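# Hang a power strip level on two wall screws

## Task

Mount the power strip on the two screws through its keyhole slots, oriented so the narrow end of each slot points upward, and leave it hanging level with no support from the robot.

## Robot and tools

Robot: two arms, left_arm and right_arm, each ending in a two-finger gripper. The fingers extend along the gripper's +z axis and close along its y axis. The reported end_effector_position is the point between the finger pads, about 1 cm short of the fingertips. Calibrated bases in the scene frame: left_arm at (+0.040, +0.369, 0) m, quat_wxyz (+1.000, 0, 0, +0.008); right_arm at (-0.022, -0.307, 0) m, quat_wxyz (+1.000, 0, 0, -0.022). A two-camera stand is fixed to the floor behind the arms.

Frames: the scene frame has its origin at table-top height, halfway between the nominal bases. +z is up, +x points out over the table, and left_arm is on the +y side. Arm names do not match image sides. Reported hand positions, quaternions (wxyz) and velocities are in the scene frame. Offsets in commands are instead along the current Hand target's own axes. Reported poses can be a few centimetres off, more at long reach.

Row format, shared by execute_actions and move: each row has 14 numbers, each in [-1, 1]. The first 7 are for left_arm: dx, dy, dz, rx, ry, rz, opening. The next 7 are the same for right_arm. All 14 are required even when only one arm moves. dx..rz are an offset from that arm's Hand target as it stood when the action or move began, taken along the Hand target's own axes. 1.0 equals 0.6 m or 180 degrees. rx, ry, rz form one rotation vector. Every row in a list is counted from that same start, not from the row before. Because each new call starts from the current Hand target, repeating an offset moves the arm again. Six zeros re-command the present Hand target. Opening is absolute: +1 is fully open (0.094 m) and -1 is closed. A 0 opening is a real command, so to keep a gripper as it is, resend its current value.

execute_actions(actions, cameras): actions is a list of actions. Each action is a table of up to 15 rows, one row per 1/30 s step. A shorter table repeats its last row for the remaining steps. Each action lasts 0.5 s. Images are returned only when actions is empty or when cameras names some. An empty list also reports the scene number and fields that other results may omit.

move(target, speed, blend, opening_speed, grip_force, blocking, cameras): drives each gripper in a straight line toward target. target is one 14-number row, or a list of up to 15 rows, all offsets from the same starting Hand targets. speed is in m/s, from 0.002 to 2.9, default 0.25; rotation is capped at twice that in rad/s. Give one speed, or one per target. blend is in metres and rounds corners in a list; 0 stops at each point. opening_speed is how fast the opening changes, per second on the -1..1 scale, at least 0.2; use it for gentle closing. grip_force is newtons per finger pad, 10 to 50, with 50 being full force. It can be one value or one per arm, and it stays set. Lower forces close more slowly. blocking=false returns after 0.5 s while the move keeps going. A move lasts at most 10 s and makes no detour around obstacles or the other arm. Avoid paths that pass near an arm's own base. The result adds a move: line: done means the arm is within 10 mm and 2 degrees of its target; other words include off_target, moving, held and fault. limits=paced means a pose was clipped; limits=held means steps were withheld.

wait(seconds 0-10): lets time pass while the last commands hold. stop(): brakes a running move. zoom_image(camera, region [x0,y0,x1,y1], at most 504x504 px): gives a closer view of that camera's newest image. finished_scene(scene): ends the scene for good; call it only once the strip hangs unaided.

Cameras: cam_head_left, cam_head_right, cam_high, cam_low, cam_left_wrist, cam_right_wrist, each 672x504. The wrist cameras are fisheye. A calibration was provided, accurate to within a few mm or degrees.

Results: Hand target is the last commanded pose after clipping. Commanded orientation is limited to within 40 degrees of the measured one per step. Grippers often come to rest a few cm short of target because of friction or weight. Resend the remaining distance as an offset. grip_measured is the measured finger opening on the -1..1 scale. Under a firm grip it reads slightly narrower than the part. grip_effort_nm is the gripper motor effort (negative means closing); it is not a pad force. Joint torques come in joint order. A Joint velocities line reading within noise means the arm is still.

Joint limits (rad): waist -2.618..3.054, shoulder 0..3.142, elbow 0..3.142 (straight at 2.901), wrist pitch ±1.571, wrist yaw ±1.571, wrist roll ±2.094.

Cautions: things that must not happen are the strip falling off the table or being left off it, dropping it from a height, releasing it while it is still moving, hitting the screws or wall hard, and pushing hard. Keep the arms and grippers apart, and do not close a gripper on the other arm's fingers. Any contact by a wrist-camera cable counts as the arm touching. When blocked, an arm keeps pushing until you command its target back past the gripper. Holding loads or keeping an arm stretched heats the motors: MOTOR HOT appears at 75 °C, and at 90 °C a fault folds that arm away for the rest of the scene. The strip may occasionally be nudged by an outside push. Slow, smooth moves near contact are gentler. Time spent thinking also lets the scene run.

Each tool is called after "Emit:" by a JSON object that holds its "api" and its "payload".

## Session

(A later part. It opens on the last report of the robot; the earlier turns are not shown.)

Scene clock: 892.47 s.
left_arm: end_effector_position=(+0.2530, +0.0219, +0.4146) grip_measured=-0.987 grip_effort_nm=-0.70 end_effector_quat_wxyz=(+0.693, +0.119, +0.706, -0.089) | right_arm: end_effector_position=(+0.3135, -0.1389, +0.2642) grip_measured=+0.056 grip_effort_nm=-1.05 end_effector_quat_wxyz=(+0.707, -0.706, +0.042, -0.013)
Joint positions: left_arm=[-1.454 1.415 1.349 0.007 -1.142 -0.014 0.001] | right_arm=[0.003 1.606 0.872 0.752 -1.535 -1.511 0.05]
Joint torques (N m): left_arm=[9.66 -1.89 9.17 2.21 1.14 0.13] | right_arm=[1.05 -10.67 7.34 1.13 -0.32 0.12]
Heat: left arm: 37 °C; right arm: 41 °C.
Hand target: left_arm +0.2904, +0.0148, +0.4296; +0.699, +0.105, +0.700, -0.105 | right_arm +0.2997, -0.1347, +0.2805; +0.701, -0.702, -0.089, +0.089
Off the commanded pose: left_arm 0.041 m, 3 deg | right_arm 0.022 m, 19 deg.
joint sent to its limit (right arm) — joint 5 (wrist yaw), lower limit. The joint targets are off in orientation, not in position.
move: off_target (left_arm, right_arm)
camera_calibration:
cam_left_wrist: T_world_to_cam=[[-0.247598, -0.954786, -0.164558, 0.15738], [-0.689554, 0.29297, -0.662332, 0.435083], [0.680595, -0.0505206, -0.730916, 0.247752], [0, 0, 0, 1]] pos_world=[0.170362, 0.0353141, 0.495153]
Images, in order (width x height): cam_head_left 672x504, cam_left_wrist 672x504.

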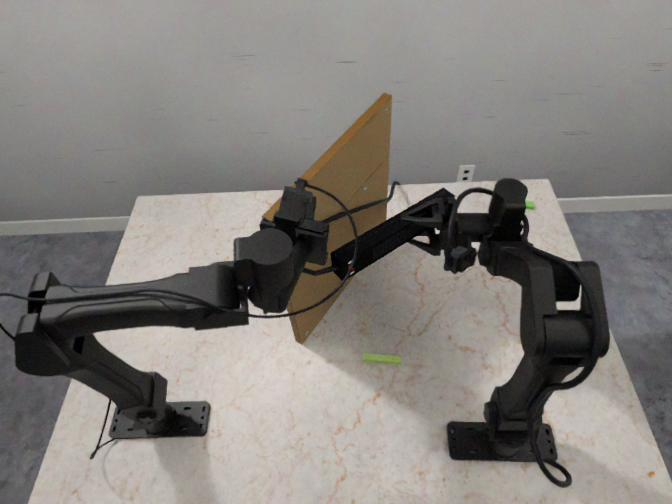

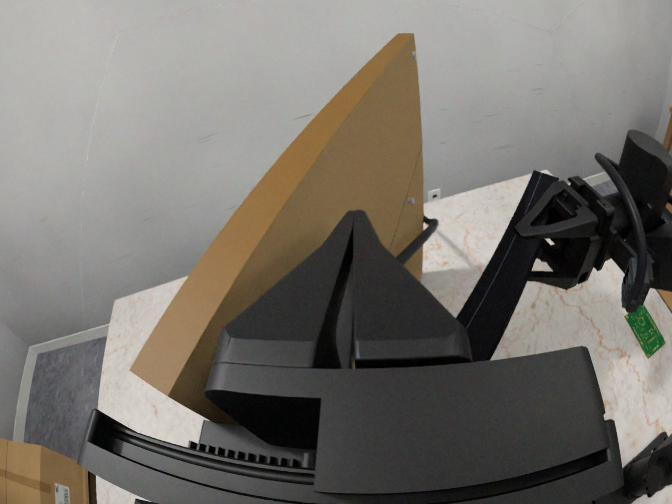

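Emit:
{"api": "move", "payload": {"target": [[0.01,-0.04,-0.05,0,0,0,-1,0,0,0,0,0,0,-0.35],[0.4,-0.035,-0.05,0,0,0,-1,0,0,0,0,0,0,-0.35]], "speed": 0.12, "cameras": ["cam_left_wrist","cam_head_left"]}}

Emit:
{"api": "zoom_image", "payload": {"camera": "cam_head_left", "region": [210, 120, 450, 310]}}

Scene clock: 910.23 s.
left_arm: end_effector_position=(+0.2528, +0.0010, +0.1921) grip_measured=-0.987 grip_effort_nm=-0.68 end_effector_quat_wxyz=(+0.700, +0.108, +0.697, -0.112) | right_arm: end_effector_position=(+0.3197, -0.1397, +0.2456) grip_measured=+0.056 grip_effort_nm=-1.05 end_effector_quat_wxyz=(+0.687, -0.723, +0.066, -0.021)
Joint positions: left_arm=[-1.459 1.781 0.709 1.083 -1.13 0.006 0.001] | right_arm=[0.004 1.59 0.995 0.004 -1.472 -2.1 0.05]
Joint torques (N m): left_arm=[0.34 -6.02 4.29 1.61 -0.13 -0.1] | right_arm=[0.91 -11.04 10.11 0.83 -1.46 0.01]
Heat: left arm: 38 °C; right arm: 42 °C.
Hand target: left_arm +0.2552, +0.0036, +0.1898; +0.699, +0.105, +0.700, -0.105 | right_arm +0.2997, -0.1347, +0.2805; +0.701, -0.702, -0.088, +0.089
Off the commanded pose: left_arm 0.004 m, 1 deg | right_arm 0.041 m, 22 deg.
joint sent to its limit (right arm) — joint 5 (wrist yaw), lower limit; joint 6 (wrist roll), lower limit. The joint targets are off in orientation, not in position.
move: off_target (right_arm)
camera_calibration:
cam_left_wrist: T_world_to_cam=[[-0.26249, -0.957596, -0.118784, 0.0957507], [-0.674665, 0.270142, -0.686914, 0.29478], [0.689874, -0.100169, -0.716966, 0.0792205], [0, 0, 0, 1]] pos_world=[0.169359, 0.0199934, 0.27066]
Images, in order (width x height): cam_head_left 672x504, cam_left_wrist 672x504.

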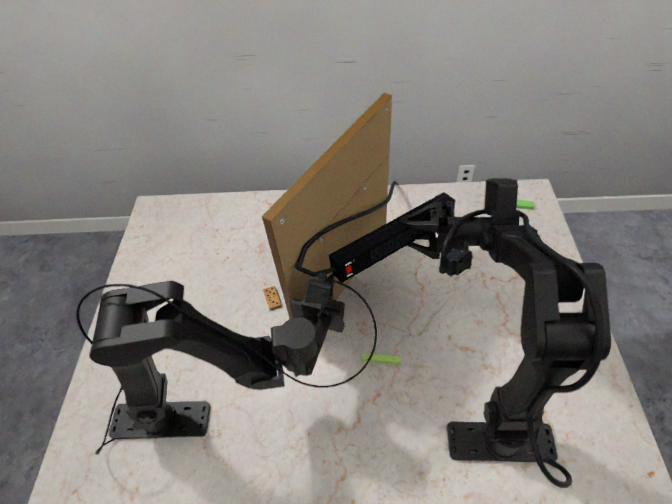

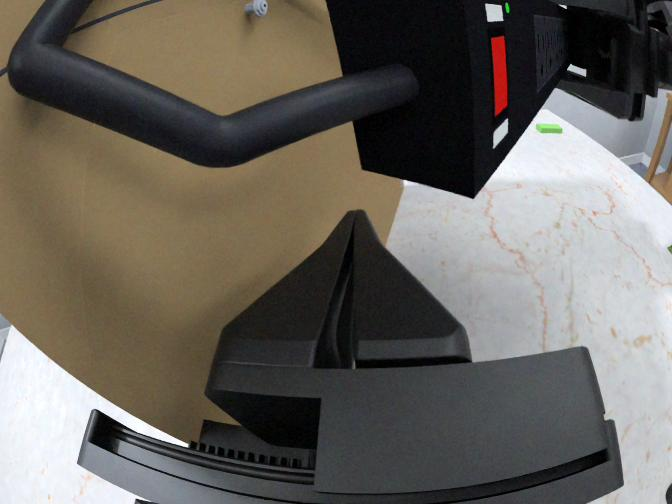

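Scaled by 2.100 from the camera's 672x504 image, which has a finer 960x720 frame.

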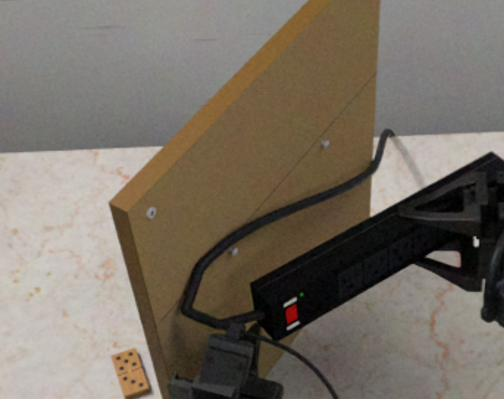

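Emit:
{"api": "move", "payload": {"target": [[0,0,-0.18,0,0,0,-0.1,0,0,0,0,0,0,-0.35],[-0.103,0.033,-0.18,0,0,0.5,-0.1,0,0,0,0,0,0,-0.35]], "speed": 0.15, "cameras": ["cam_left_wrist","cam_head_left"]}}

Scene clock: 940.60 s.
left_arm: end_effector_position=(+0.1563, +0.0542, +0.2375) grip_measured=-0.102 grip_effort_nm=0.12 end_effector_quat_wxyz=(+0.558, +0.584, +0.403, +0.431) | right_arm: end_effector_position=(+0.3196, -0.1397, +0.2456) grip_measured=+0.056 grip_effort_nm=-1.05 end_effector_quat_wxyz=(+0.687, -0.723, +0.067, -0.021)
Joint positions: left_arm=[-1.801 1.431 0.622 0.734 -1.475 1.55 0.042] | right_arm=[0.004 1.59 0.995 0.003 -1.472 -2.1 0.05]
Joint torques (N m): left_arm=[0.44 -5.5 6.89 1.6 -0.16 0.01] | right_arm=[1.01 -11.07 10.04 0.84 -1.43 0.01]
Heat: left arm: 37 °C; right arm: 44 °C.
Hand target: left_arm +0.1579, +0.0543, +0.2517; +0.568, +0.569, +0.421, +0.420 | right_arm +0.2997, -0.1347, +0.2804; +0.701, -0.702, -0.088, +0.089
Off the commanded pose: left_arm 0.014 m, 3 deg | right_arm 0.041 m, 22 deg.
joint sent to its limit (right arm) — joint 5 (wrist yaw), lower limit; joint 6 (wrist roll), lower limit. The joint targets are off in orientation, not in position.
move: off_target (left_arm, right_arm)
camera_calibration:
cam_left_wrist: T_world_to_cam=[[0.0893751, 0.157505, -0.983466, 0.216643], [-0.486671, 0.868421, 0.0948522, -0.000963903], [0.869001, 0.470147, 0.154268, -0.0821543], [0, 0, 0, 1]] pos_world=[0.0515606, 0.00533941, 0.225826]
Images, in order (width x height): cam_head_left 672x504, cam_left_wrist 672x504.

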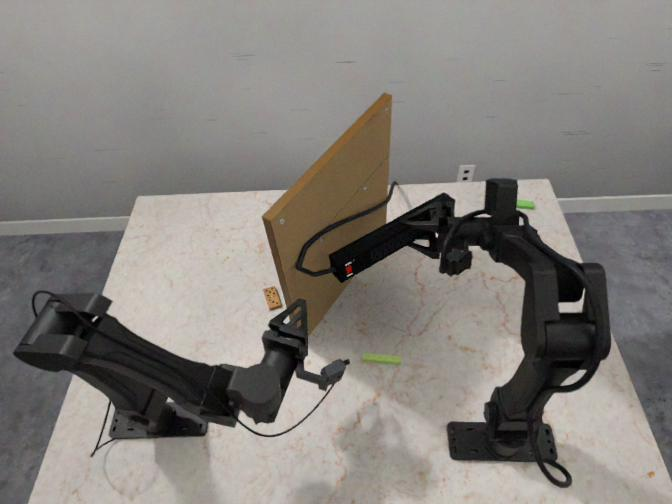

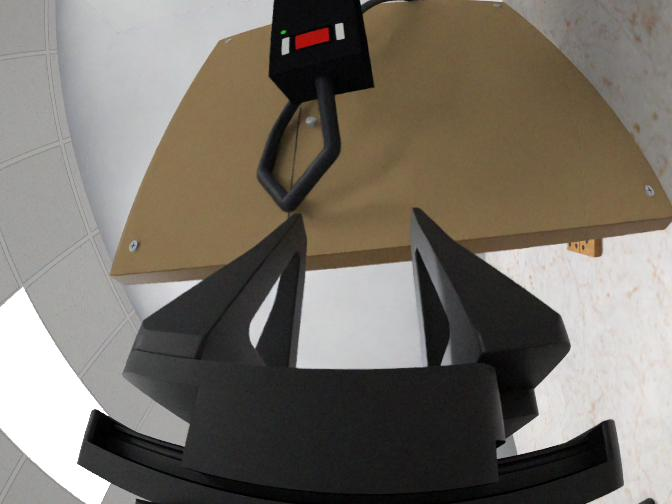

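Emit:
{"api": "move", "payload": {"target": [0,0.035,0.08,0,0,0,-0.1,0,0,0,0,0,0,-0.35], "speed": 0.1, "cameras": ["cam_left_wrist"]}}

Scene clock: 956.47 s.
left_arm: end_effector_position=(+0.2031, +0.0430, +0.2566) grip_measured=-0.102 grip_effort_nm=0.12 end_effector_quat_wxyz=(+0.553, +0.581, +0.409, +0.435) | right_arm: end_effector_position=(+0.3196, -0.1397, +0.2456) grip_measured=+0.056 grip_effort_nm=-1.05 end_effector_quat_wxyz=(+0.687, -0.723, +0.067, -0.021)
Joint positions: left_arm=[-1.626 1.424 0.697 0.684 -1.318 1.582 0.042] | right_arm=[0.004 1.59 0.995 0.003 -1.472 -2.1 0.05]
Joint torques (N m): left_arm=[0.23 -5.64 7.64 1.45 0.04 -0.15] | right_arm=[0.98 -11.08 10.07 0.84 -1.46 0.01]
Heat: left arm: 37 °C; right arm: 44 °C.
Hand target: left_arm +0.2038, +0.0402, +0.2725; +0.568, +0.569, +0.421, +0.420 | right_arm +0.2997, -0.1347, +0.2804; +0.701, -0.702, -0.088, +0.089
Off the commanded pose: left_arm 0.016 m, 3 deg | right_arm 0.041 m, 22 deg.
joint sent to its limit (right arm) — joint 5 (wrist yaw), lower limit; joint 6 (wrist roll), lower limit. The joint targets are off in orientation, not in position.
move: off_target (left_arm, right_arm)
camera_calibration:
cam_left_wrist: T_world_to_cam=[[0.0828663, 0.159464, -0.98372, 0.234337], [-0.501776, 0.859534, 0.0970646, 0.032564], [0.861019, 0.485564, 0.151242, -0.118719], [0, 0, 0, 1]] pos_world=[0.0991401, -0.00771278, 0.245317]
Images, in order (width x height): cam_left_wrist 672x504.

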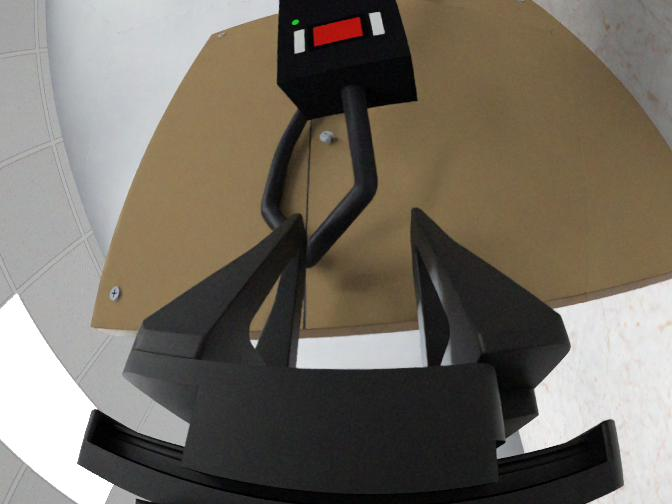

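Emit:
{"api": "move", "payload": {"target": [[0,0.0,0.04,0,0,0,-0.1,0,0,0,0,0,0,-0.35],[0,0,0.04,0,0,0,-0.85,0,0,0,0,0,0,-0.35]], "speed": 0.1, "opening_speed": 0.7, "cameras": ["cam_left_wrist"]}}

Scene clock: 970.67 s.
left_arm: end_effector_position=(+0.2213, +0.0323, +0.2605) grip_measured=-0.807 grip_effort_nm=-0.99 end_effector_quat_wxyz=(+0.554, +0.594, +0.392, +0.432) | right_arm: end_effector_position=(+0.3182, -0.1430, +0.2498) grip_measured=+0.056 grip_effort_nm=-1.05 end_effector_quat_wxyz=(+0.691, -0.720, +0.063, -0.020)
Joint positions: left_arm=[-1.553 1.435 0.725 0.669 -1.211 1.611 0.009] | right_arm=[-0.007 1.586 0.997 0.003 -1.492 -2.097 0.05]
Joint torques (N m): left_arm=[1.16 -4.15 7.42 1.83 -0.21 -0.39] | right_arm=[1.77 -10.77 9.8 0.79 -1.23 -0.03]
Heat: left arm: 39 °C; right arm: 44 °C.
Hand target: left_arm +0.2268, +0.0332, +0.2726; +0.568, +0.569, +0.421, +0.420 | right_arm +0.2997, -0.1347, +0.2804; +0.701, -0.702, -0.088, +0.089
Off the commanded pose: left_arm 0.013 m, 5 deg | right_arm 0.037 m, 22 deg.
joint sent to its limit (right arm) — joint 5 (wrist yaw), lower limit; joint 6 (wrist roll), lower limit. The joint targets are off in orientation, not in position.
move: off_target (left_arm, right_arm)
camera_calibration:
cam_left_wrist: T_world_to_cam=[[0.0930324, 0.180947, -0.979083, 0.234205], [-0.472556, 0.873561, 0.116543, 0.0384243], [0.876377, 0.451829, 0.166777, -0.136252], [0, 0, 0, 1]] pos_world=[0.115777, -0.0143823, 0.247552]
Images, in order (width x height): cam_left_wrist 672x504.

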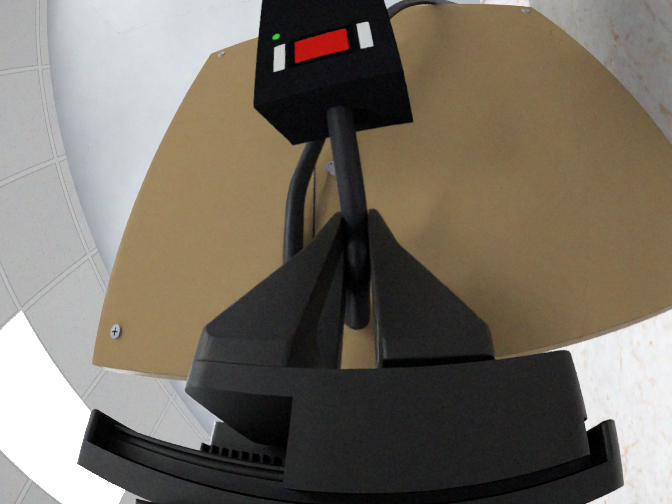

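Emit:
{"api": "move", "payload": {"target": [-0.033,-0.22,-0.02,0,0,0,-0.85,0,0,0,0,0,0,-0.35], "speed": 0.1, "cameras": ["cam_left_wrist","cam_head_left","cam_head_right"]}}

Emit:
{"api": "zoom_image", "payload": {"camera": "cam_head_left", "region": [210, 120, 450, 330]}}

Scene clock: 985.87 s.
left_arm: end_effector_position=(+0.2234, +0.0256, +0.1927) grip_measured=-0.809 grip_effort_nm=-1.04 end_effector_quat_wxyz=(+0.622, +0.492, +0.468, +0.390) | right_arm: end_effector_position=(+0.3376, -0.1443, +0.2190) grip_measured=+0.074 grip_effort_nm=-1.05 end_effector_quat_wxyz=(-0.646, +0.750, -0.132, +0.052)
Joint positions: left_arm=[-1.56 1.859 0.62 1.515 -1.283 1.636 0.009] | right_arm=[0.009 1.586 0.969 -0.023 -1.299 -2.1 0.05]
Joint torques (N m): left_arm=[-3.67 -0.24 0.18 0.2 0.09 -0.24] | right_arm=[-0.12 -9.91 11.71 1.14 -3.53 0.01]
Heat: left arm: 39 °C; right arm: 42 °C.
Hand target: left_arm +0.2092, +0.0177, +0.1405; +0.568, +0.569, +0.421, +0.420 | right_arm +0.2997, -0.1347, +0.2804; -0.701, +0.702, +0.088, -0.089
Off the commanded pose: left_arm 0.054 m, 12 deg | right_arm 0.073 m, 31 deg.
joint sent to its limit (right arm) — joint 5 (wrist yaw), lower limit; joint 6 (wrist roll), lower limit. The joint targets are off in position and orientation.
move: off_target (left_arm, right_arm)
camera_calibration:
cam_left_wrist: T_world_to_cam=[[0.098802, -0.103103, -0.989751, 0.176883], [-0.528993, 0.836999, -0.139998, 0.116212], [0.842855, 0.537404, 0.0281561, -0.0916274], [0, 0, 0, 1]] pos_world=[0.121228, -0.0297913, 0.19392]
Images, in order (width x height): cam_head_left 672x504, cam_head_right 672x504, cam_left_wrist 672x504.

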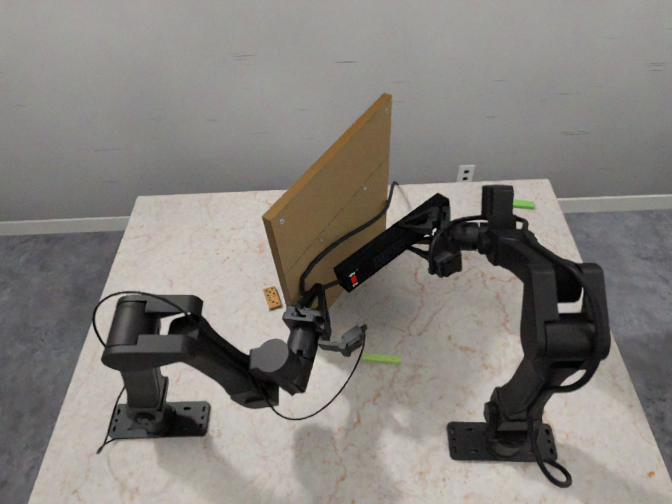

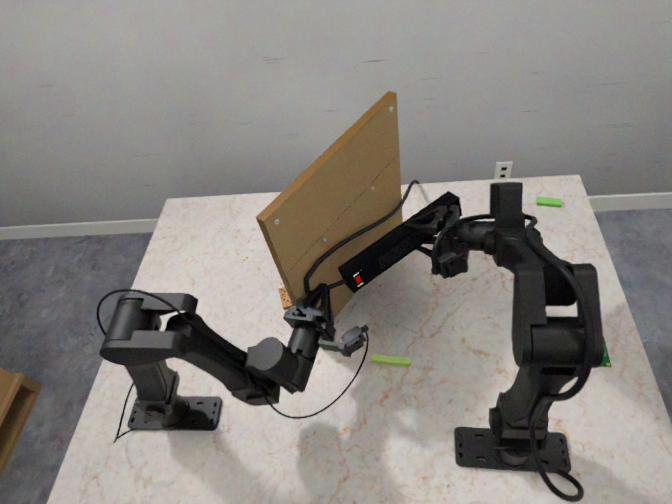

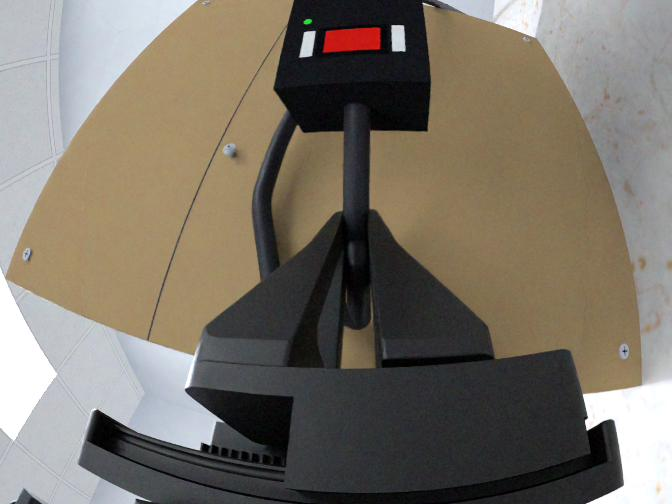

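Scaled by 2.100 from the camera's 672x504 image, which has a finer 960x720 frame.

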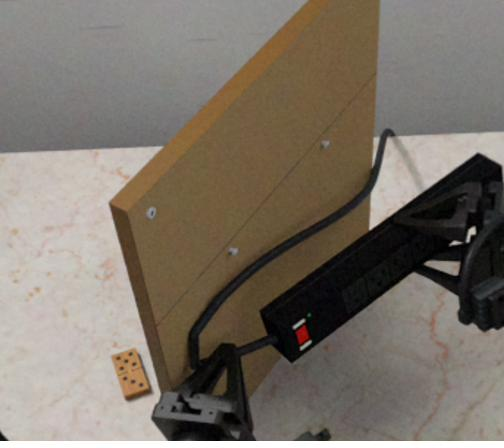

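Emit:
{"api": "move", "payload": {"target": [0,-0.04,-0.03,0,0,0,-0.9,0.105,-0.02,0.077,0,0,0,-0.35], "speed": 0.08, "cameras": ["cam_left_wrist","cam_head_left"]}}

Emit:
{"api": "zoom_image", "payload": {"camera": "cam_head_left", "region": [210, 120, 450, 330]}}

Scene clock: 1059.03 s.
left_arm: end_effector_position=(+0.2083, +0.0306, +0.1561) grip_measured=-0.809 grip_effort_nm=-1.04 end_effector_quat_wxyz=(+0.591, +0.514, +0.468, +0.409) | right_arm: end_effector_position=(+0.3848, -0.0808, +0.2036) grip_measured=+0.165 grip_effort_nm=-1.06 end_effector_quat_wxyz=(-0.641, +0.763, -0.080, +0.010)
Joint positions: left_arm=[-1.615 1.946 0.595 1.521 -1.369 1.605 0.009] | right_arm=[0.169 1.871 1.253 -0.023 -1.268 -2.1 0.055]
Joint torques (N m): left_arm=[-3.93 0.12 0.29 0.98 0.33 -0.32] | right_arm=[-0.31 -12.98 17.65 0.78 -3.89 0.01]
Heat: left arm: 35 °C; right arm: 46 °C.
Hand target: left_arm +0.1920, +0.0231, +0.1165; +0.568, +0.569, +0.421, +0.420 | right_arm +0.3492, -0.0743, +0.2923; -0.701, +0.702, +0.088, -0.089
Off the commanded pose: left_arm 0.043 m, 9 deg | right_arm 0.096 m, 25 deg.
joint sent to its limit (right arm) — joint 5 (wrist yaw), lower limit; joint 6 (wrist roll), lower limit. The joint targets are off in position and orientation.
move: off_target (left_arm, right_arm)
camera_calibration:
cam_left_wrist: T_world_to_cam=[[0.0743479, -0.0252463, -0.996913, 0.146537], [-0.554327, 0.82996, -0.062359, 0.0922534], [0.828972, 0.557252, 0.047711, -0.0813433], [0, 0, 0, 1]] pos_world=[0.107675, -0.0275384, 0.155719]
Images, in order (width x height): cam_head_left 672x504, cam_left_wrist 672x504.

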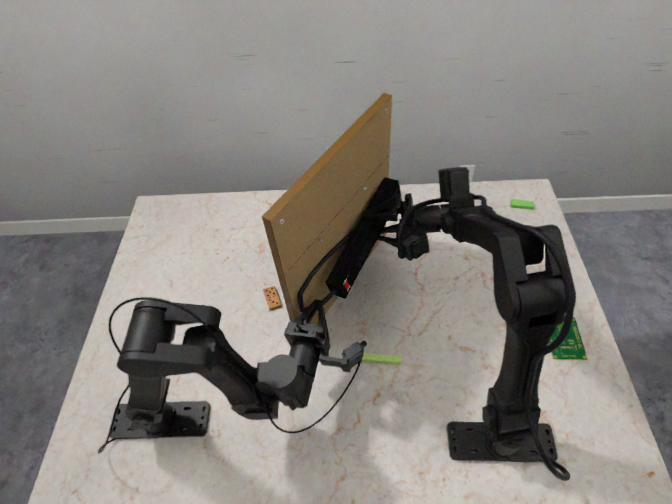

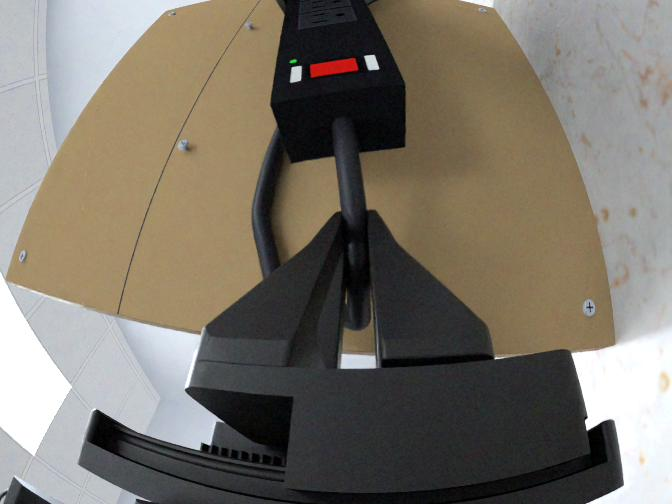

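Scaled by 2.100 from the camera's 672x504 image, which has a finer 960x720 frame.

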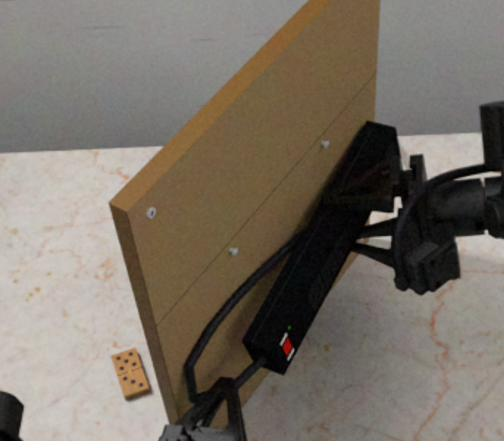

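Emit:
{"api": "move", "payload": {"target": [0,0.1,0.0,0,0,0,-0.9,-0.1,0.02,-0.1,0,0.08,0,-0.35], "speed": 0.1, "cameras": ["cam_left_wrist","cam_head_left"]}}

Emit:
{"api": "zoom_image", "payload": {"camera": "cam_head_left", "region": [210, 120, 450, 330]}}

Scene clock: 1089.07 s.
left_arm: end_effector_position=(+0.1910, +0.0107, +0.2011) grip_measured=-0.809 grip_effort_nm=-1.04 end_effector_quat_wxyz=(+0.620, +0.539, +0.419, +0.385) | right_arm: end_effector_position=(+0.3365, -0.1372, +0.2375) grip_measured=+0.155 grip_effort_nm=-1.05 end_effector_quat_wxyz=(-0.671, +0.736, -0.079, +0.044)
Joint positions: left_arm=[-1.651 1.793 0.618 1.403 -1.273 1.684 0.009] | right_arm=[0.018 1.62 1.018 0.025 -1.397 -2.1 0.054]
Joint torques (N m): left_arm=[-0.81 -5.14 2.19 0.37 -0.74 -0.21] | right_arm=[-2.59 -12.63 8.91 0.76 -2.33 0.02]
Heat: left arm: 34 °C; right arm: 55 °C.
Hand target: left_arm +0.1921, +0.0230, +0.1766; +0.568, +0.569, +0.421, +0.420 | right_arm +0.3060, -0.1473, +0.2805; -0.707, +0.708, +0.000, +0.000
Off the commanded pose: left_arm 0.027 m, 8 deg | right_arm 0.054 m, 12 deg.
joint sent to its limit (right arm) — joint 5 (wrist yaw), lower limit; joint 6 (wrist roll), lower limit. The joint targets are off in position and orientation.
move: off_target (left_arm, right_arm)
camera_calibration:
cam_left_wrist: T_world_to_cam=[[0.11039, -0.0205205, -0.993677, 0.18452], [-0.443196, 0.893865, -0.0676949, 0.0811052], [0.889602, 0.447866, 0.089579, -0.0769332], [0, 0, 0, 1]] pos_world=[0.0840163, -0.0342549, 0.195735]
Images, in order (width x height): cam_head_left 672x504, cam_left_wrist 672x504.

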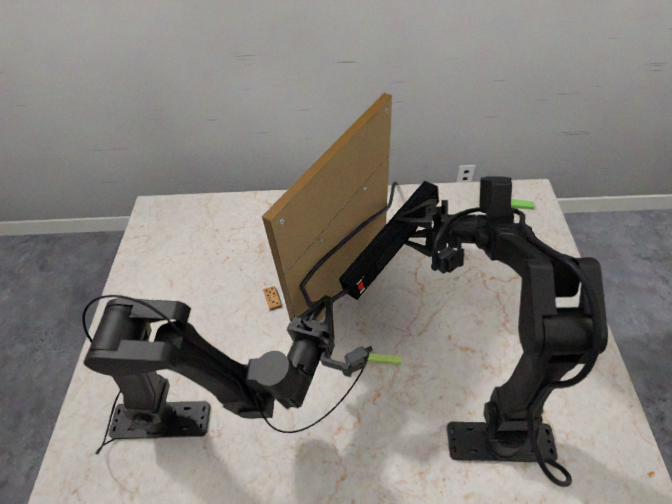

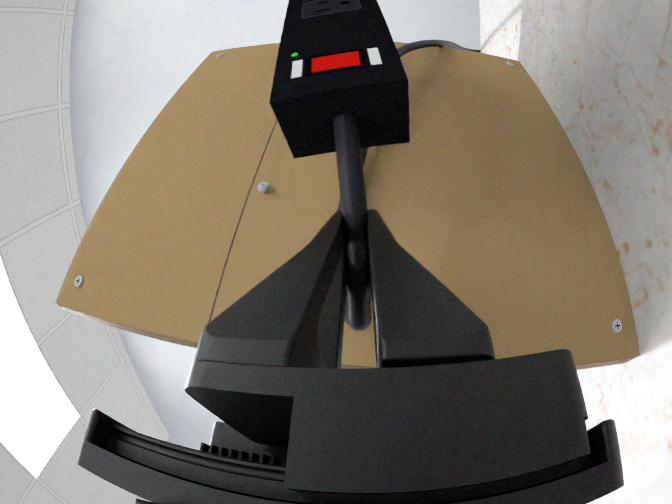

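Scaled by 2.100 from the camera's 672x504 image, which has a finer 960x720 frame.

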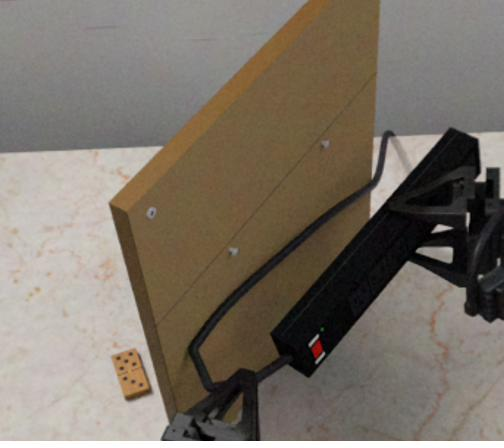

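Emit:
{"api": "move", "payload": {"target": [0,0.0,0.0,0,0,0,-0.9,0,-0.1,0.03,0,0,0.06,-0.6], "speed": 0.1, "cameras": ["cam_left_wrist","cam_head_left"]}}

Emit:
{"api": "zoom_image", "payload": {"camera": "cam_head_left", "region": [210, 120, 450, 330]}}

Scene clock: 1103.67 s.
left_arm: end_effector_position=(+0.1911, +0.0147, +0.2293) grip_measured=-0.809 grip_effort_nm=-1.04 end_effector_quat_wxyz=(+0.652, +0.500, +0.443, +0.358) | right_arm: end_effector_position=(+0.3432, -0.1285, +0.2605) grip_measured=+0.155 grip_effort_nm=-1.05 end_effector_quat_wxyz=(-0.646, +0.751, -0.136, +0.008)
Joint positions: left_arm=[-1.651 1.754 0.636 1.494 -1.271 1.707 0.009] | right_arm=[0.051 1.609 1.183 -0.279 -1.312 -2.093 0.054]
Joint torques (N m): left_arm=[-0.84 -1.89 0.31 -0.15 -0.69 -0.01] | right_arm=[-1.57 -12.34 15.73 0.56 -3.26 0.99]
Heat: left arm: 34 °C; right arm: 50 °C.
Hand target: left_arm +0.1921, +0.0230, +0.1765; +0.568, +0.569, +0.421, +0.420 | right_arm +0.3061, -0.1292, +0.3405; -0.703, +0.705, -0.067, -0.067
Off the commanded pose: left_arm 0.053 m, 15 deg | right_arm 0.088 m, 14 deg.
move: off_target (left_arm, right_arm)
camera_calibration:
cam_left_wrist: T_world_to_cam=[[0.10953, -0.143995, -0.983498, 0.212327], [-0.443849, 0.878242, -0.178015, 0.105223], [0.889382, 0.456023, 0.0322819, -0.0683263], [0, 0, 0, 1]] pos_world=[0.084215, -0.0306785, 0.22976]
Images, in order (width x height): cam_head_left 672x504, cam_left_wrist 672x504.

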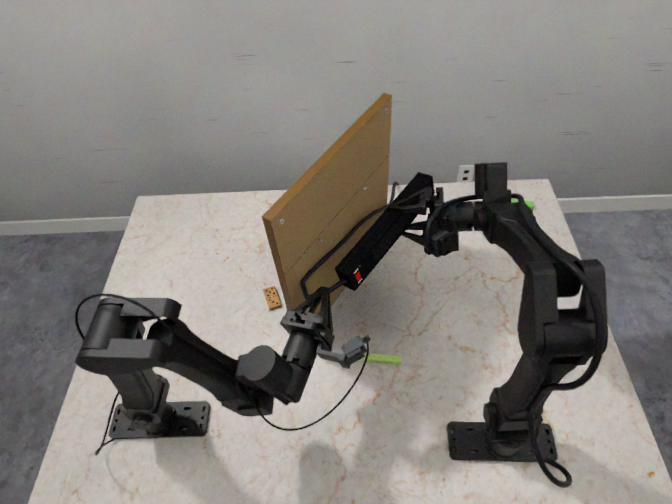

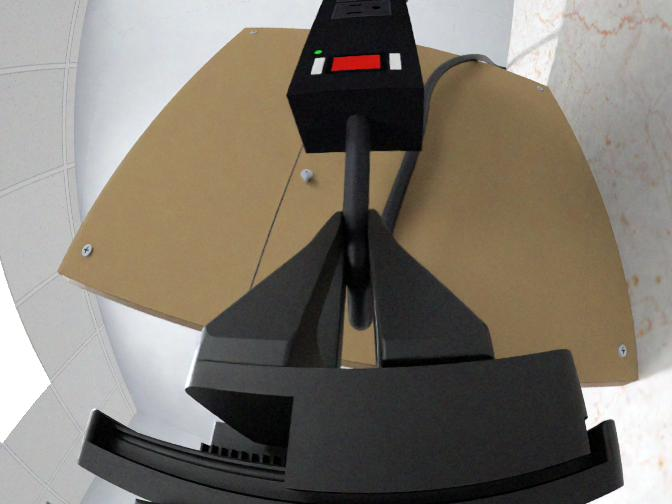

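Scaled by 2.100 from the camera's 672x504 image, which has a finer 960x720 frame.

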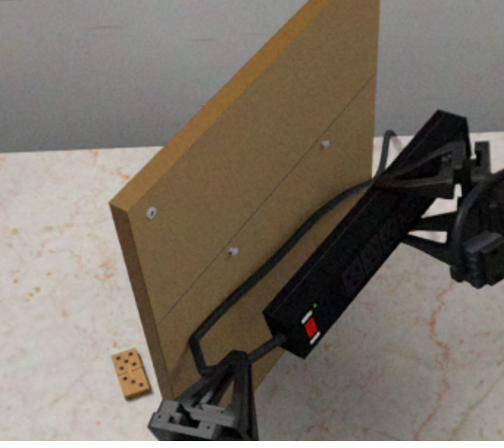

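Emit:
{"api": "move", "payload": {"target": [[0,0.03,0.0,0,0,0,-0.9,0,0,0,0,0,0,-0.6],[0,0.03,0.0,0,0,0,-0.2,0,0,0,0,0,0,-0.6],[0,0.03,-0.15,0,0,0,-0.2,0,0,0,0,0,0,-0.6]], "speed": 0.1, "opening_speed": 0.4, "cameras": ["cam_left_wrist","cam_head_left"]}}

Emit:
{"api": "zoom_image", "payload": {"camera": "cam_head_left", "region": [210, 120, 450, 330]}}

Scene clock: 1116.77 s.
left_arm: end_effector_position=(+0.1058, +0.0446, +0.1899) grip_measured=-0.201 grip_effort_nm=0.04 end_effector_quat_wxyz=(+0.578, +0.591, +0.388, +0.407) | right_arm: end_effector_position=(+0.3338, -0.1332, +0.3057) grip_measured=+0.115 grip_effort_nm=-1.05 end_effector_quat_wxyz=(+0.682, -0.722, +0.113, +0.032)
Joint positions: left_arm=[-1.967 1.722 0.542 1.38 -1.573 1.803 0.038] | right_arm=[0.025 1.606 1.278 -0.323 -1.459 -2.015 0.052]
Joint torques (N m): left_arm=[-0.29 -6.89 3 1.43 -0.01 -0.09] | right_arm=[0.66 -11.43 9.72 0.69 -1.62 0.29]
Heat: left arm: 34 °C; right arm: 49 °C.
Hand target: left_arm +0.1060, +0.0494, +0.1947; +0.568, +0.569, +0.421, +0.420 | right_arm +0.3061, -0.1292, +0.3404; +0.703, -0.704, +0.067, +0.067
Off the commanded pose: left_arm 0.007 m, 5 deg | right_arm 0.045 m, 7 deg.
joint sent to its limit (left arm) — joint 5 (wrist yaw), lower limit. The joint targets are off in orientation, not in position.
joint sent to its limit (right arm) — joint 5 (wrist yaw), lower limit. The joint targets still meet the commanded pose.
move: off_target (left_arm, right_arm); target 2's new opening was sent with left_arm's hand 0.043 m and 13 deg from that target
camera_calibration:
cam_left_wrist: T_world_to_cam=[[0.0981015, 0.12871, -0.986818, 0.176891], [-0.426942, 0.901156, 0.0750943, -0.0168292], [0.898942, 0.413947, 0.143356, -0.0249791], [0, 0, 0, 1]] pos_world=[-0.00208366, 0.00273798, 0.179404]
Images, in order (width x height): cam_head_left 672x504, cam_left_wrist 672x504.

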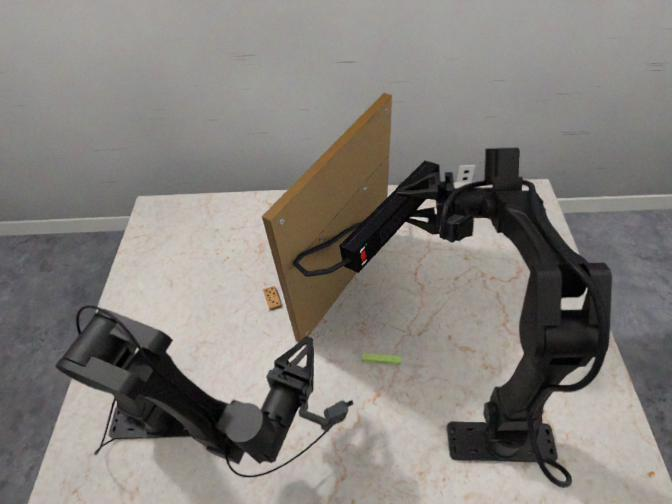

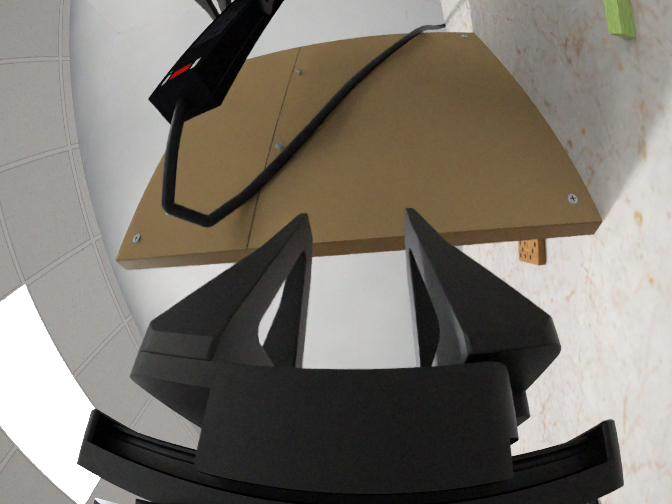

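Scaled by 2.100 from the camera's 672x504 image, which has a finer 960x720 frame.

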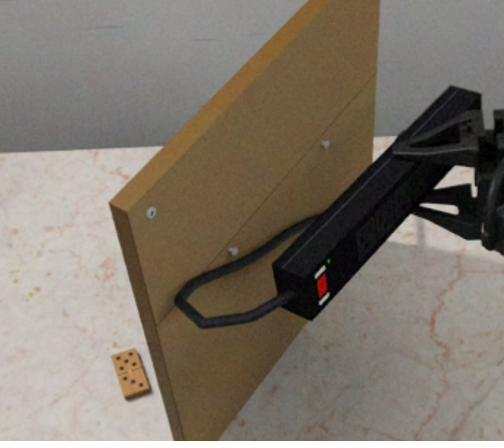

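Emit:
{"api": "move", "payload": {"target": [0.077,0.158,-0.034,0,0,-0.5,-1,0.02,0.02,0.08,0,-0.05,-0.06,-0.6], "speed": 0.1, "cameras": ["cam_left_wrist","cam_head_left"]}}

Emit:
{"api": "zoom_image", "payload": {"camera": "cam_head_left", "region": [270, 160, 450, 290]}}

Emit:
{"api": "zoom_image", "payload": {"camera": "cam_left_wrist", "region": [200, 0, 400, 140]}}

Scene clock: 1141.77 s.
left_arm: end_effector_position=(+0.1011, +0.0964, +0.2864) grip_measured=-0.987 grip_effort_nm=-0.70 end_effector_quat_wxyz=(+0.687, +0.178, +0.686, -0.157) | right_arm: end_effector_position=(+0.3270, -0.0867, +0.3090) grip_measured=+0.115 grip_effort_nm=-1.05 end_effector_quat_wxyz=(+0.690, -0.724, -0.004, +0.017)
Joint positions: left_arm=[-2.073 1.269 0.499 1.451 -1.579 0.708 0.001] | right_arm=[0.153 1.668 1.318 -0.191 -1.479 -2.09 0.052]
Joint torques (N m): left_arm=[-0.61 -3.56 4.63 0.96 0.31 -0.11] | right_arm=[1.22 -7.17 10.61 1.07 -1.3 0.09]
Heat: left arm: 34 °C; right arm: 45 °C.
Hand target: left_arm +0.1002, +0.0995, +0.2895; +0.699, +0.105, +0.700, -0.105 | right_arm +0.3156, -0.0813, +0.3264; +0.710, -0.700, -0.055, +0.055
Off the commanded pose: left_arm 0.005 m, 10 deg | right_arm 0.021 m, 8 deg.
joint sent to its limit (left arm) — joint 5 (wrist yaw), lower limit. The joint targets are off in orientation, not in position.
joint sent to its limit (right arm) — joint 5 (wrist yaw), lower limit. The joint targets are off in orientation, not in position.
move: off_target (left_arm, right_arm)
camera_calibration:
cam_left_wrist: T_world_to_cam=[[-0.415958, -0.896633, -0.151752, 0.177483], [-0.616831, 0.400803, -0.677405, 0.210215], [0.668206, -0.188167, -0.719788, 0.272542], [0, 0, 0, 1]] pos_world=[0.0213786, 0.126165, 0.365507]
Images, in order (width x height): cam_head_left 672x504, cam_left_wrist 672x504.

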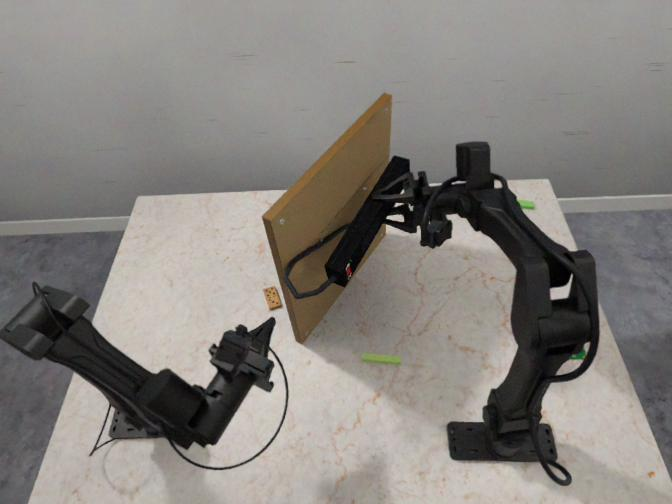

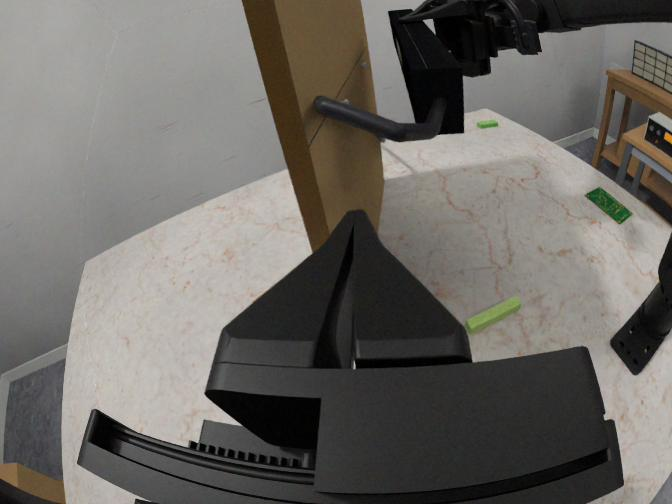

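Scaled by 2.800 from the camera's 672x504 image, which has a finer 960x720 frame.

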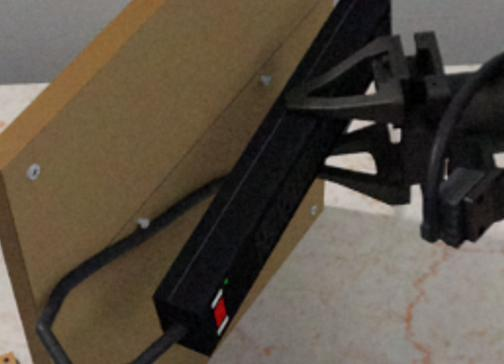

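Scaled by 2.520 from the camera's 672x504 image, which has a finer 960x720 frame.

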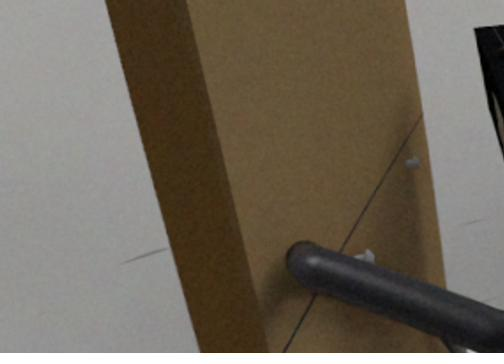

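Emit:
{"api": "move", "payload": {"target": [[-0.2,0,0,0,0,0,-1,0,0,0,0,0,0,-0.6],[-0.2,-0.07,0.286,0,0,0,-1,0,0,0,0,0,0,-0.6],[-0.2,-0.05,0.286,0,0,0,-1,0,0,0,0,0,0,-0.6]], "speed": 0.15, "cameras": ["cam_left_wrist","cam_head_left"]}}

Emit:
{"api": "zoom_image", "payload": {"camera": "cam_head_left", "region": [230, 140, 410, 310]}}

Scene clock: 1162.40 s.
left_arm: end_effector_position=(+0.2548, +0.0133, +0.4011) grip_measured=-0.987 grip_effort_nm=-0.70 end_effector_quat_wxyz=(+0.698, +0.111, +0.701, -0.099) | right_arm: end_effector_position=(+0.3270, -0.0867, +0.3090) grip_measured=+0.115 grip_effort_nm=-1.05 end_effector_quat_wxyz=(+0.690, -0.724, -0.004, +0.017)
Joint positions: left_arm=[-1.451 1.435 1.287 0.133 -1.135 0.002 0.001] | right_arm=[0.153 1.668 1.318 -0.191 -1.479 -2.09 0.052]
Joint torques (N m): left_arm=[0.5 -6.74 6.11 1.55 0 -0.07] | right_arm=[1.16 -7.08 10.85 1.09 -1.35 0.1]
Heat: left arm: 35 °C; right arm: 45 °C.
Hand target: left_arm +0.2558, +0.0205, +0.4093; +0.699, +0.105, +0.700, -0.105 | right_arm +0.3156, -0.0813, +0.3264; +0.710, -0.700, -0.055, +0.055
Off the commanded pose: left_arm 0.011 m, 1 deg | right_arm 0.021 m, 8 deg.
joint sent to its limit (right arm) — joint 5 (wrist yaw), lower limit. The joint targets are off in orientation, not in position.
move: off_target (left_arm, right_arm)
camera_calibration:
cam_left_wrist: T_world_to_cam=[[-0.249936, -0.958115, -0.139814, 0.138033], [-0.681546, 0.27665, -0.677466, 0.434169], [0.687769, -0.0740333, -0.722144, 0.23123], [0, 0, 0, 1]] pos_world=[0.171373, 0.0292575, 0.480415]
Images, in order (width x height): cam_head_left 672x504, cam_left_wrist 672x504.

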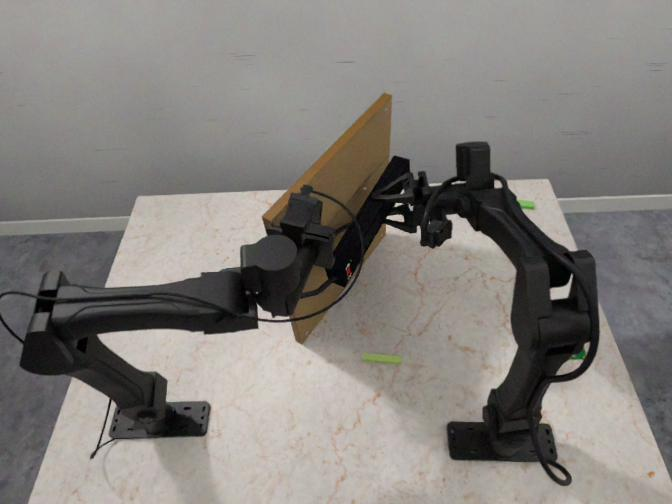

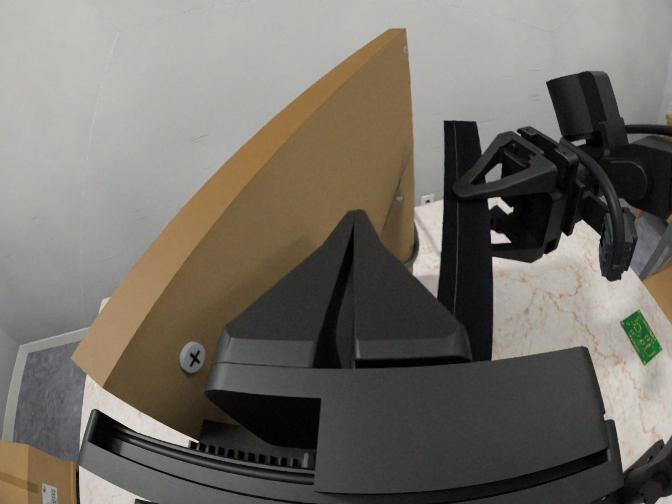

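Scaled by 2.800 from the camera's 672x504 image, which has a finer 960x720 frame.

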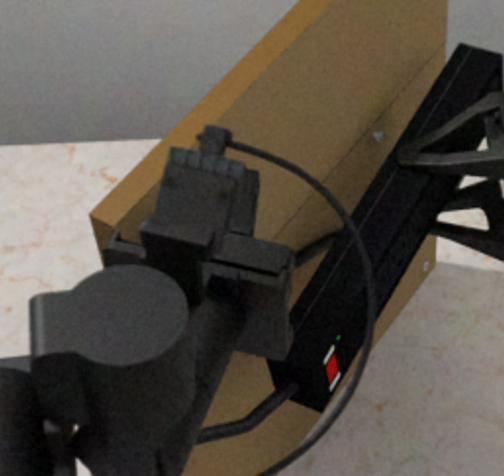

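Emit:
{"api": "move", "payload": {"target": [[0.0,0.02,0.0,-0.07,0,0,-1,0,0,0,0,0,0,-0.6],[0.4,0.015,0,-0.07,0,0,-1,0,0,0,0,0,0,-0.6]], "speed": 0.1, "cameras": ["cam_left_wrist","cam_head_left"]}}

Emit:
{"api": "zoom_image", "payload": {"camera": "cam_head_left", "region": [230, 140, 410, 310]}}

Scene clock: 1174.90 s.
left_arm: end_effector_position=(+0.2587, +0.0293, +0.2466) grip_measured=-0.987 grip_effort_nm=-0.70 end_effector_quat_wxyz=(+0.723, -0.096, +0.657, -0.192) | right_arm: end_effector_position=(+0.3435, -0.0754, +0.3029) grip_measured=+0.141 grip_effort_nm=-1.05 end_effector_quat_wxyz=(+0.689, -0.716, -0.085, -0.080)
Joint positions: left_arm=[-1.463 1.816 0.773 1.514 -1.304 0.052 0.001] | right_arm=[0.18 1.704 1.262 0.154 -1.433 -2.088 0.054]
Joint torques (N m): left_arm=[-0.9 0.81 -1.22 -0.34 -0.52 1] | right_arm=[-0.55 -10.93 11.23 0.11 -1.72 1.88]
Heat: left arm: 36 °C; right arm: 45 °C.
Hand target: left_arm +0.2580, +0.0292, +0.1693; +0.706, +0.027, +0.707, -0.027 | right_arm +0.3156, -0.0813, +0.3263; +0.710, -0.700, -0.055, +0.055
Off the commanded pose: left_arm 0.077 m, 24 deg | right_arm 0.037 m, 16 deg.
joint sent to its limit (right arm) — joint 5 (wrist yaw), lower limit. The joint targets are off in orientation, not in position.
move: off_target (left_arm, right_arm)
camera_calibration:
cam_left_wrist: T_world_to_cam=[[-0.0986553, -0.955267, 0.278804, -0.00967175], [-0.666713, -0.144542, -0.731164, 0.349416], [0.738756, -0.258015, -0.622629, 0.0858462], [0, 0, 0, 1]] pos_world=[0.168587, 0.0634159, 0.311627]
Images, in order (width x height): cam_head_left 672x504, cam_left_wrist 672x504.

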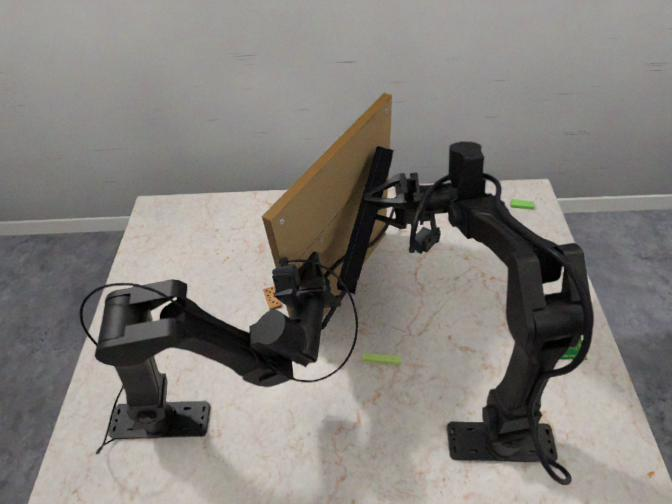

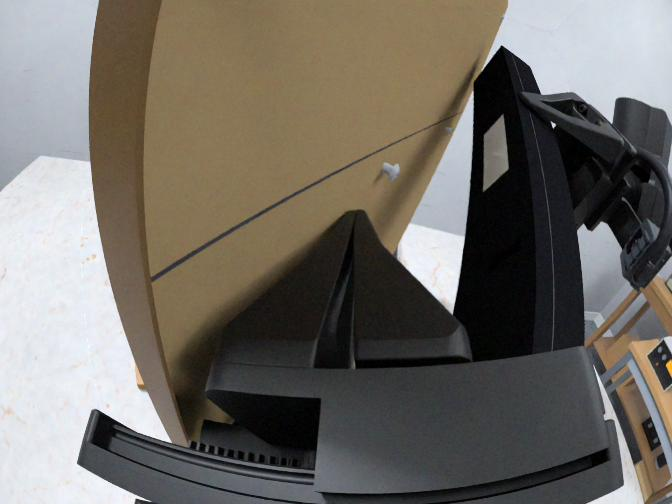

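Scaled by 2.800 from the camera's 672x504 image, which has a finer 960x720 frame.

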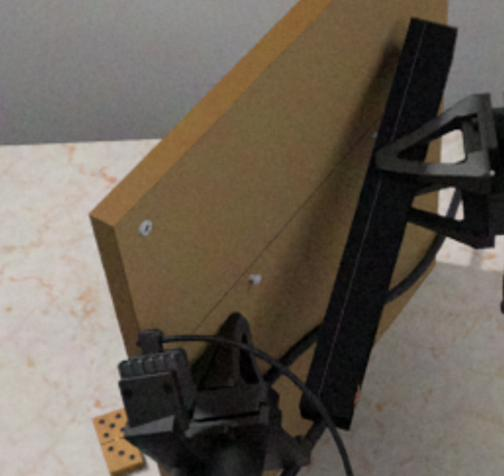

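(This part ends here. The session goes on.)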